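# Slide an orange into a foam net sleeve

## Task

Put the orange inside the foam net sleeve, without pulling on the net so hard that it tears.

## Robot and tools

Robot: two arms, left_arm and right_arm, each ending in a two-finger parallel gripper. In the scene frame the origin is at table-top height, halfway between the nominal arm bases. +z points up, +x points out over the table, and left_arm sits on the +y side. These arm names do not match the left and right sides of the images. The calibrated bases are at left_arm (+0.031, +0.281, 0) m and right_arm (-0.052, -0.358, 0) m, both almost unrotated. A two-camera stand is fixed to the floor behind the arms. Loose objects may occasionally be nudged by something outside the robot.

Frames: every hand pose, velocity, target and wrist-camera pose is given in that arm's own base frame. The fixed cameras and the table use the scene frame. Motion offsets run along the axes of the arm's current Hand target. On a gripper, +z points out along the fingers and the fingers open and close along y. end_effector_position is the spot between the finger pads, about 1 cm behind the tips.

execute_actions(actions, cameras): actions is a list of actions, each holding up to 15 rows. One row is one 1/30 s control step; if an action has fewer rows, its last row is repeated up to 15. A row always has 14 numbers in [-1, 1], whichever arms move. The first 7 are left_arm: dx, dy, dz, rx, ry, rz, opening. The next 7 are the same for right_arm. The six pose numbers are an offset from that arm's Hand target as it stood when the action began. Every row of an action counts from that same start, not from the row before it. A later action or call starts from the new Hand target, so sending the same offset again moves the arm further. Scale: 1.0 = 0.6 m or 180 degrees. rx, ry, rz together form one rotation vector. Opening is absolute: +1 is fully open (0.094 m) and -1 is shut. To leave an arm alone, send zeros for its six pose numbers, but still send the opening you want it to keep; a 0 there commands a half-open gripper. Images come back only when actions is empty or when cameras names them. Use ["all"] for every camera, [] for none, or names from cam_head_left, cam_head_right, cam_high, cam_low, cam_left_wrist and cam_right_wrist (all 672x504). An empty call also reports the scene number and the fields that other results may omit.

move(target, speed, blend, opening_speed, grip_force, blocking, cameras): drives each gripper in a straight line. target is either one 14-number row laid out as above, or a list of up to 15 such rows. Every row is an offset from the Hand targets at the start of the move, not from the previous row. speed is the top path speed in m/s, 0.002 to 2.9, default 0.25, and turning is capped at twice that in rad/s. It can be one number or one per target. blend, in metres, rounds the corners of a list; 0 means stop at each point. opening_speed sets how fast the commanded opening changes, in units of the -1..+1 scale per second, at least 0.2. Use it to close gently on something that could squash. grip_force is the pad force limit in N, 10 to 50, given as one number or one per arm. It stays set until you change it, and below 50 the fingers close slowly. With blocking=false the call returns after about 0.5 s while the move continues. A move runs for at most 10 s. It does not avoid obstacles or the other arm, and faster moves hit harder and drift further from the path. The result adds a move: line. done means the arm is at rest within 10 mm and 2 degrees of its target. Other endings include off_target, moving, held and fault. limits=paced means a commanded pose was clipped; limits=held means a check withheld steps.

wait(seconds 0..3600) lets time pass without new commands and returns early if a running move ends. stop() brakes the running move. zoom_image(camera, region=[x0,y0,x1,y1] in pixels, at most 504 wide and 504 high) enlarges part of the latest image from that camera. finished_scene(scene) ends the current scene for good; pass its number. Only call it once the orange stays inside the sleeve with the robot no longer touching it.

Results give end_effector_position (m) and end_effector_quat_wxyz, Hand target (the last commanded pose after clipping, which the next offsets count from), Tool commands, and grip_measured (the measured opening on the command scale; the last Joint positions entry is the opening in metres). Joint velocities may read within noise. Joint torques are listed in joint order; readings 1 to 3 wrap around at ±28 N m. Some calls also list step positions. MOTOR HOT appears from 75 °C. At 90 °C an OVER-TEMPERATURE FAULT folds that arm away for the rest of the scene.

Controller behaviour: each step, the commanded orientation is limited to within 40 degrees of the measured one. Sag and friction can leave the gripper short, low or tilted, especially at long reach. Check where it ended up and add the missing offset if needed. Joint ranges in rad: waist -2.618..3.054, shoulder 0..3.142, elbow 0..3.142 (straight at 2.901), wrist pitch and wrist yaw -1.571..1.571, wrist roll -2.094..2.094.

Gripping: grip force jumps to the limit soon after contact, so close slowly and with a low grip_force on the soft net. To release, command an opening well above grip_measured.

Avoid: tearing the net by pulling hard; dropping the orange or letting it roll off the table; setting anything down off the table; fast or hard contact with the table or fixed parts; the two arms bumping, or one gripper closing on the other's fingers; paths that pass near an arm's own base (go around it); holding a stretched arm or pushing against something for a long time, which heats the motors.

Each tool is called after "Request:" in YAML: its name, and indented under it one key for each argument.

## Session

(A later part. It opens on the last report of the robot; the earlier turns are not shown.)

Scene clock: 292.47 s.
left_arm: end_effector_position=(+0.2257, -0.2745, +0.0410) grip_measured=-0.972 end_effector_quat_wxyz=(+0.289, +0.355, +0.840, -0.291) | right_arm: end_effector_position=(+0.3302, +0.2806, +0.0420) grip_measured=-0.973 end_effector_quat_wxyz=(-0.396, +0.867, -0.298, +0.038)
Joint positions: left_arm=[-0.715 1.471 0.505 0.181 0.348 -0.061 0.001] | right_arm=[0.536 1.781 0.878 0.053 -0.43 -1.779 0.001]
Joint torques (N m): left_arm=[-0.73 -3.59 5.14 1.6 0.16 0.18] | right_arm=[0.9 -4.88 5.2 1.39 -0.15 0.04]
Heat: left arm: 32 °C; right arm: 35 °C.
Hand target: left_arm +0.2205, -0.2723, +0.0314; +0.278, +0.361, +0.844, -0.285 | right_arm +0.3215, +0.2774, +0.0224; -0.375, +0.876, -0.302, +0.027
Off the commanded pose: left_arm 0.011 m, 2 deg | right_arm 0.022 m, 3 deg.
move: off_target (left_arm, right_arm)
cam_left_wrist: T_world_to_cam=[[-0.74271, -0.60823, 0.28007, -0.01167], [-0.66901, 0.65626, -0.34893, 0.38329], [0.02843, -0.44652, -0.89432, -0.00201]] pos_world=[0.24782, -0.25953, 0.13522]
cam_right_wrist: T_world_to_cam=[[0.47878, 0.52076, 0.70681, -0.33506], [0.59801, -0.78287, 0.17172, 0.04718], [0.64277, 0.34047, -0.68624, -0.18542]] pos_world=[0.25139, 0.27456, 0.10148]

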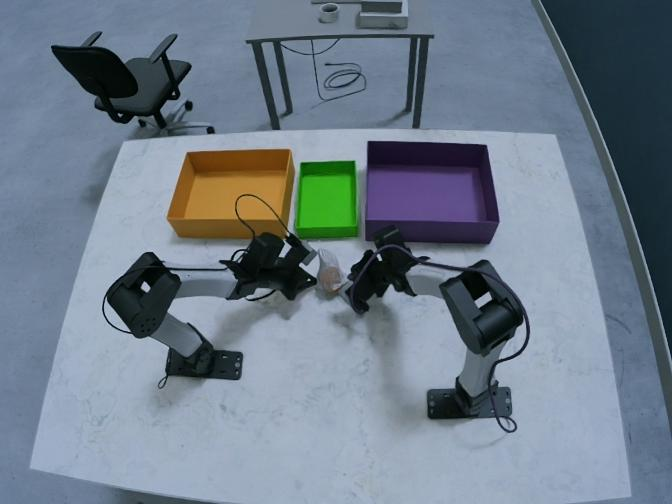

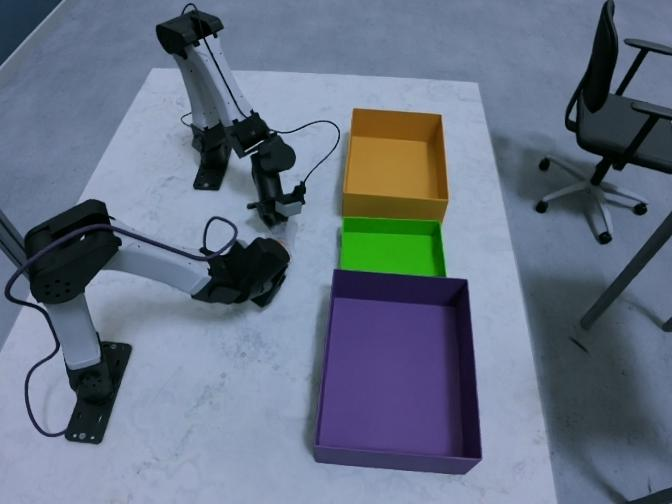

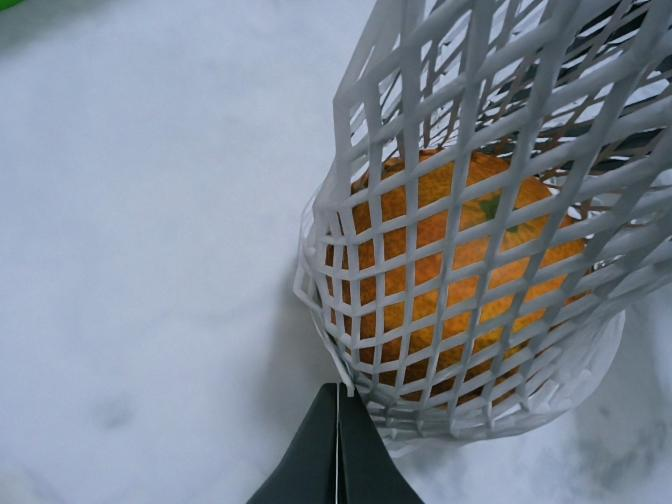

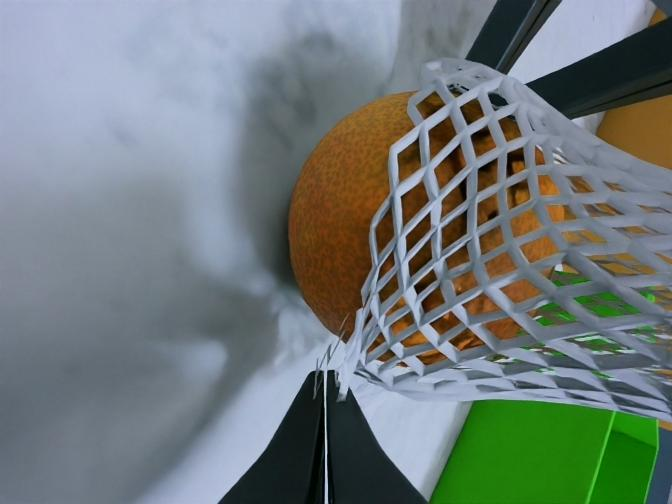

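Request:
move:
  target: [0.0190, 0.0022, 0.0168, 0, 0, 0.022, -1, -0.0007, 0.0178, 0.0169, 0, 0, -0.022, -1]
  speed: 0.05
  cameras: ["cam_head_right", "cam_high", "cam_left_wrist", "cam_right_wrist"]

Request:
zoom_image:
  camera: "cam_head_right"
  region: [260, 210, 400, 310]

Request:
zoom_image:
  camera: "cam_right_wrist"
  region: [230, 60, 672, 504]

Request:
zoom_image:
  camera: "cam_left_wrist"
  region: [230, 60, 672, 504]

Scene clock: 320.43 s.
left_arm: end_effector_position=(+0.2214, -0.2766, +0.0257) grip_measured=-0.972 end_effector_quat_wxyz=(+0.296, +0.385, +0.827, -0.284) | right_arm: end_effector_position=(+0.3249, +0.2829, +0.0259) grip_measured=-0.973 end_effector_quat_wxyz=(-0.394, +0.878, -0.267, +0.047)
Joint positions: left_arm=[-0.727 1.527 0.469 0.274 0.348 -0.001 0.001] | right_arm=[0.547 1.818 0.846 0.117 -0.43 -1.841 0.001]
Joint torques (N m): left_arm=[-0.66 -3.79 4.97 1.62 0.08 0.16] | right_arm=[0.66 -4.96 4.75 1.44 -0.05 0.02]
Heat: left arm: 33 °C; right arm: 34 °C.
Hand target: left_arm +0.2176, -0.2734, +0.0167; +0.288, +0.390, +0.830, -0.275 | right_arm +0.3185, +0.2784, +0.0080; -0.374, +0.886, -0.271, +0.040
Off the commanded pose: left_arm 0.011 m, 2 deg | right_arm 0.020 m, 3 deg.
move: off_target (left_arm, right_arm)
cam_left_wrist: T_world_to_cam=[[-0.78507, -0.57197, 0.23771, 0.00869], [-0.61785, 0.69594, -0.36596, 0.37647], [0.04388, -0.43418, -0.89976, -0.01639]] pos_world=[0.24014, -0.26415, 0.12096]
cam_right_wrist: T_world_to_cam=[[0.42307, 0.5601, 0.71225, -0.31547], [0.63204, -0.74567, 0.21096, 0.03238], [0.64926, 0.36092, -0.66947, -0.2022]] pos_world=[0.24428, 0.27382, 0.08249]

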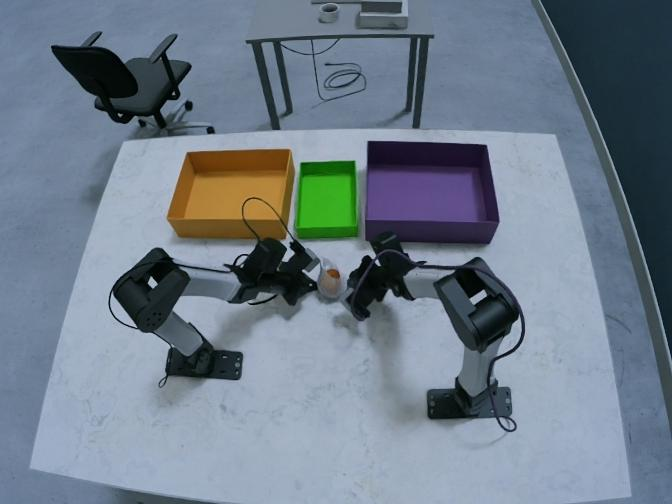

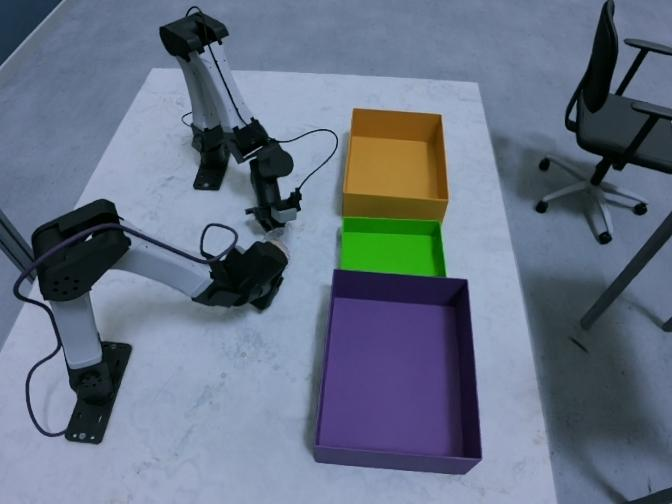

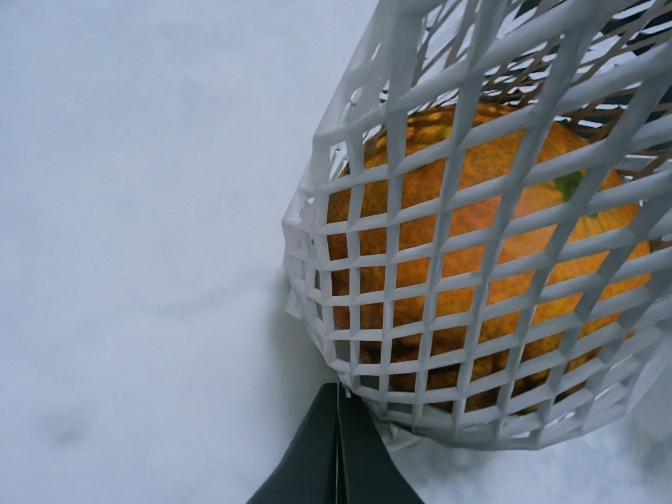

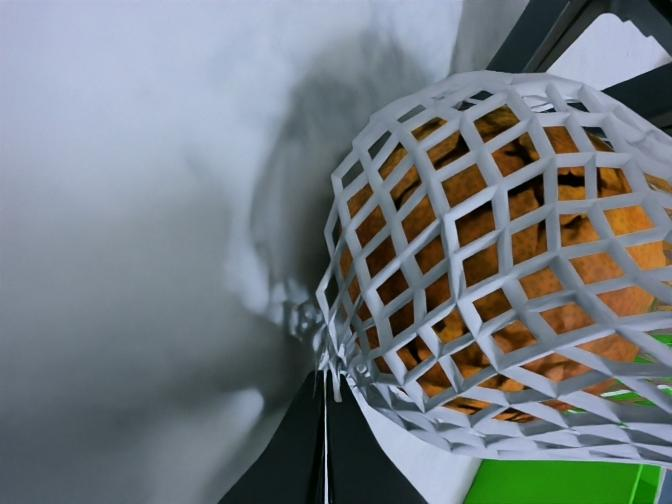

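Scaled by 3.600.

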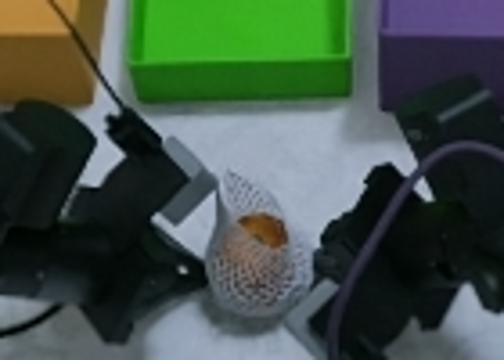

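Scaled by 1.135.

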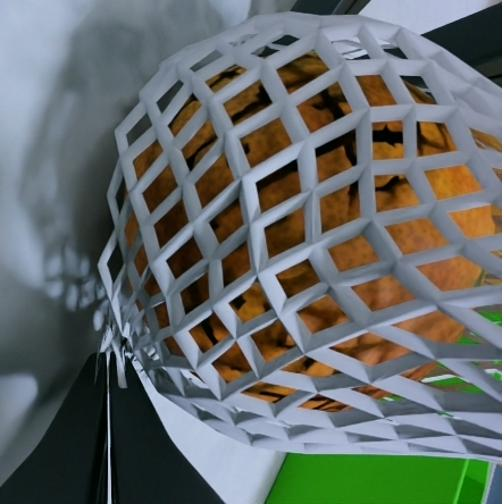

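Scaled by 1.135.

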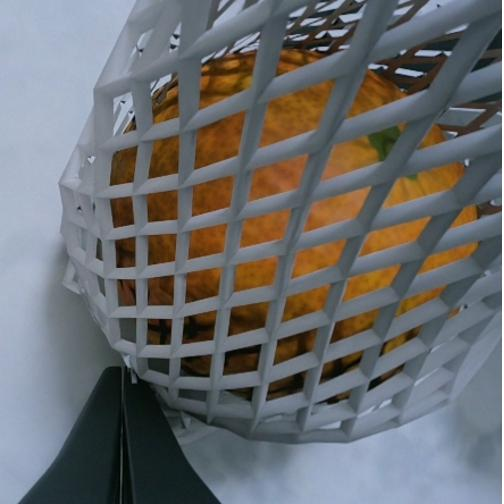

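Request:
move:
  target:
    - [0.0025, -0.0017, 0.0103, 0, 0, 0, -1, -0.0021, 0.0030, 0.0114, 0, 0, 0, -1]
    - [-0.0157, -0.0041, 0.0002, 0, 0, 0, -1, -0.0001, -0.0249, -0.0042, 0, 0, 0, -1]
    - [-0.0157, -0.0041, 0.0002, 0, 0, 0, -0.7, -0.0001, -0.0249, -0.0042, 0, 0, 0, -0.8]
    - [-0.0157, -0.0041, -0.1498, 0, 0, 0, -0.7, -0.0001, -0.0249, -0.1542, 0, 0, 0.05, -0.8]
  speed: [0.05, 0.06, 0.06, 0.08]
  opening_speed: 0.3
  cameras: ["cam_head_right", "cam_high", "cam_left_wrist", "cam_right_wrist"]

Request:
zoom_image:
  camera: "cam_head_right"
  region: [260, 210, 400, 310]

Request:
zoom_image:
  camera: "cam_high"
  region: [220, 180, 340, 300]

Scene clock: 355.77 s.
left_arm: end_effector_position=(+0.1939, -0.2165, +0.0763) grip_measured=-0.702 end_effector_quat_wxyz=(+0.278, +0.388, +0.836, -0.271) | right_arm: end_effector_position=(+0.3049, +0.2309, +0.0822) grip_measured=-0.802 end_effector_quat_wxyz=(-0.375, +0.864, -0.336, +0.015)
Joint positions: left_arm=[-0.59 1.091 0.472 -0.256 0.426 0.121 0.014] | right_arm=[0.437 1.543 0.85 -0.248 -0.478 -1.804 0.009]
Joint torques (N m): left_arm=[0.38 -3.56 8.69 1.43 0.36 0.15] | right_arm=[-0.57 -7.54 6.04 1.19 -0.42 0.14]
Heat: left arm: 32 °C; right arm: 33 °C.
Hand target: left_arm +0.1969, -0.2182, +0.0852; +0.288, +0.390, +0.830, -0.275 | right_arm +0.2997, +0.2276, +0.0844; -0.376, +0.862, -0.340, +0.011
Off the commanded pose: left_arm 0.010 m, 1 deg | right_arm 0.006 m, 1 deg.
move: done
cam_left_wrist: T_world_to_cam=[[-0.77872, -0.58295, 0.2319, 0.00622], [-0.62696, 0.70963, -0.32147, 0.33756], [0.02283, -0.39572, -0.91809, 0.07026]] pos_world=[0.21487, -0.20811, 0.17157]
cam_right_wrist: T_world_to_cam=[[0.56119, 0.50557, 0.65534, -0.34288], [0.56986, -0.81023, 0.13706, 0.03426], [0.60027, 0.29654, -0.7428, -0.09691]] pos_world=[0.23107, 0.22984, 0.14802]

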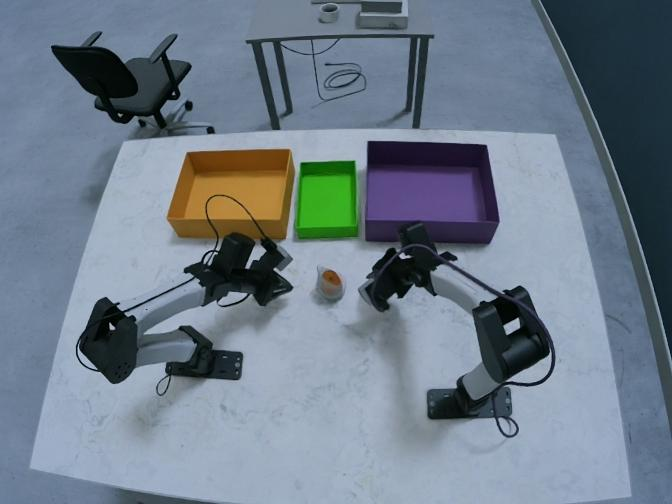

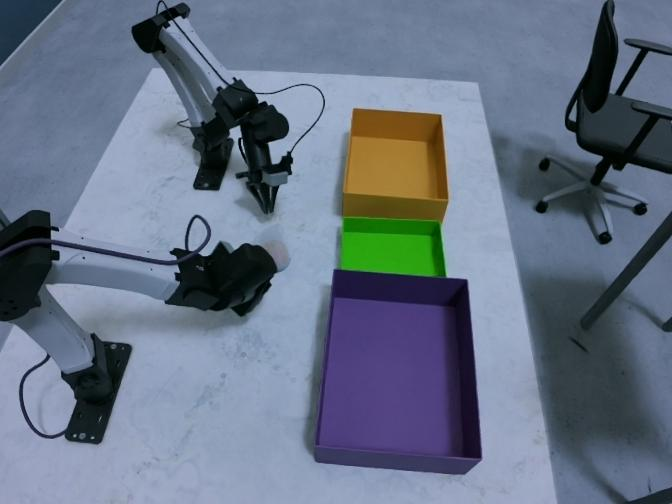

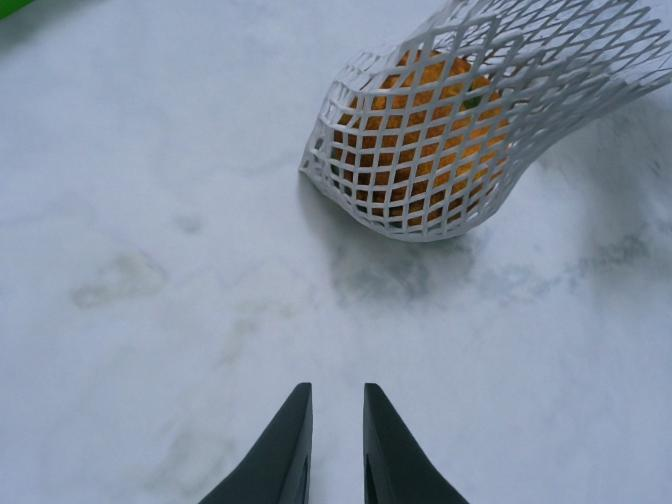

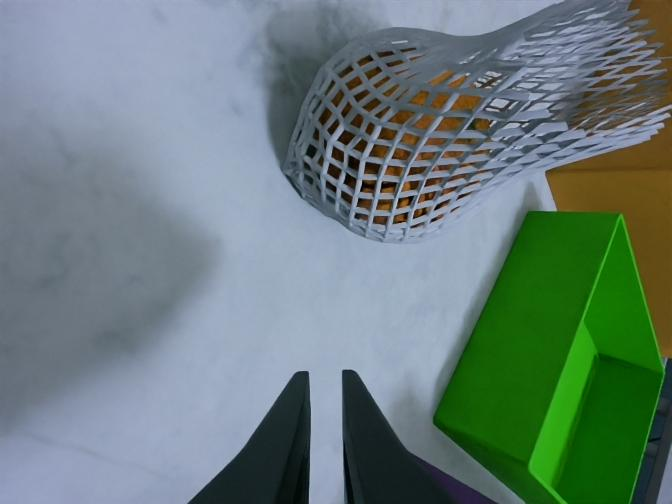

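Scaled by 3.600.

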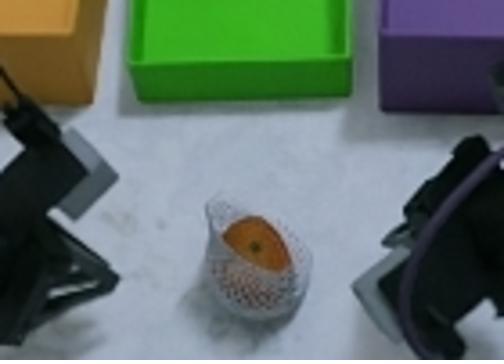

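Scaled by 4.200.

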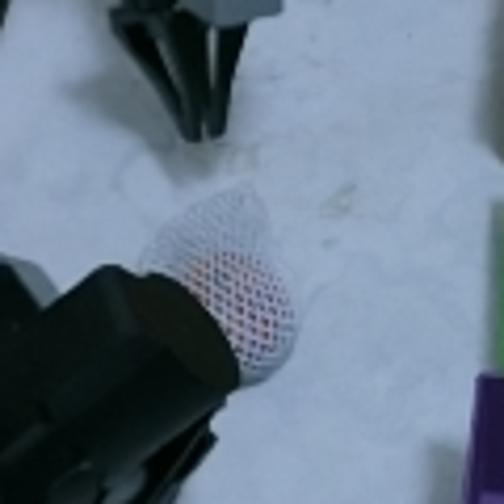

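The net sits around the orange on all sides and both grippers have let go and backed away. This matches the end state that succeeded in scene 1, so I am ending scene 2.

Request:
finished_scene:
  scene: 2

The scene is finished: the task was done.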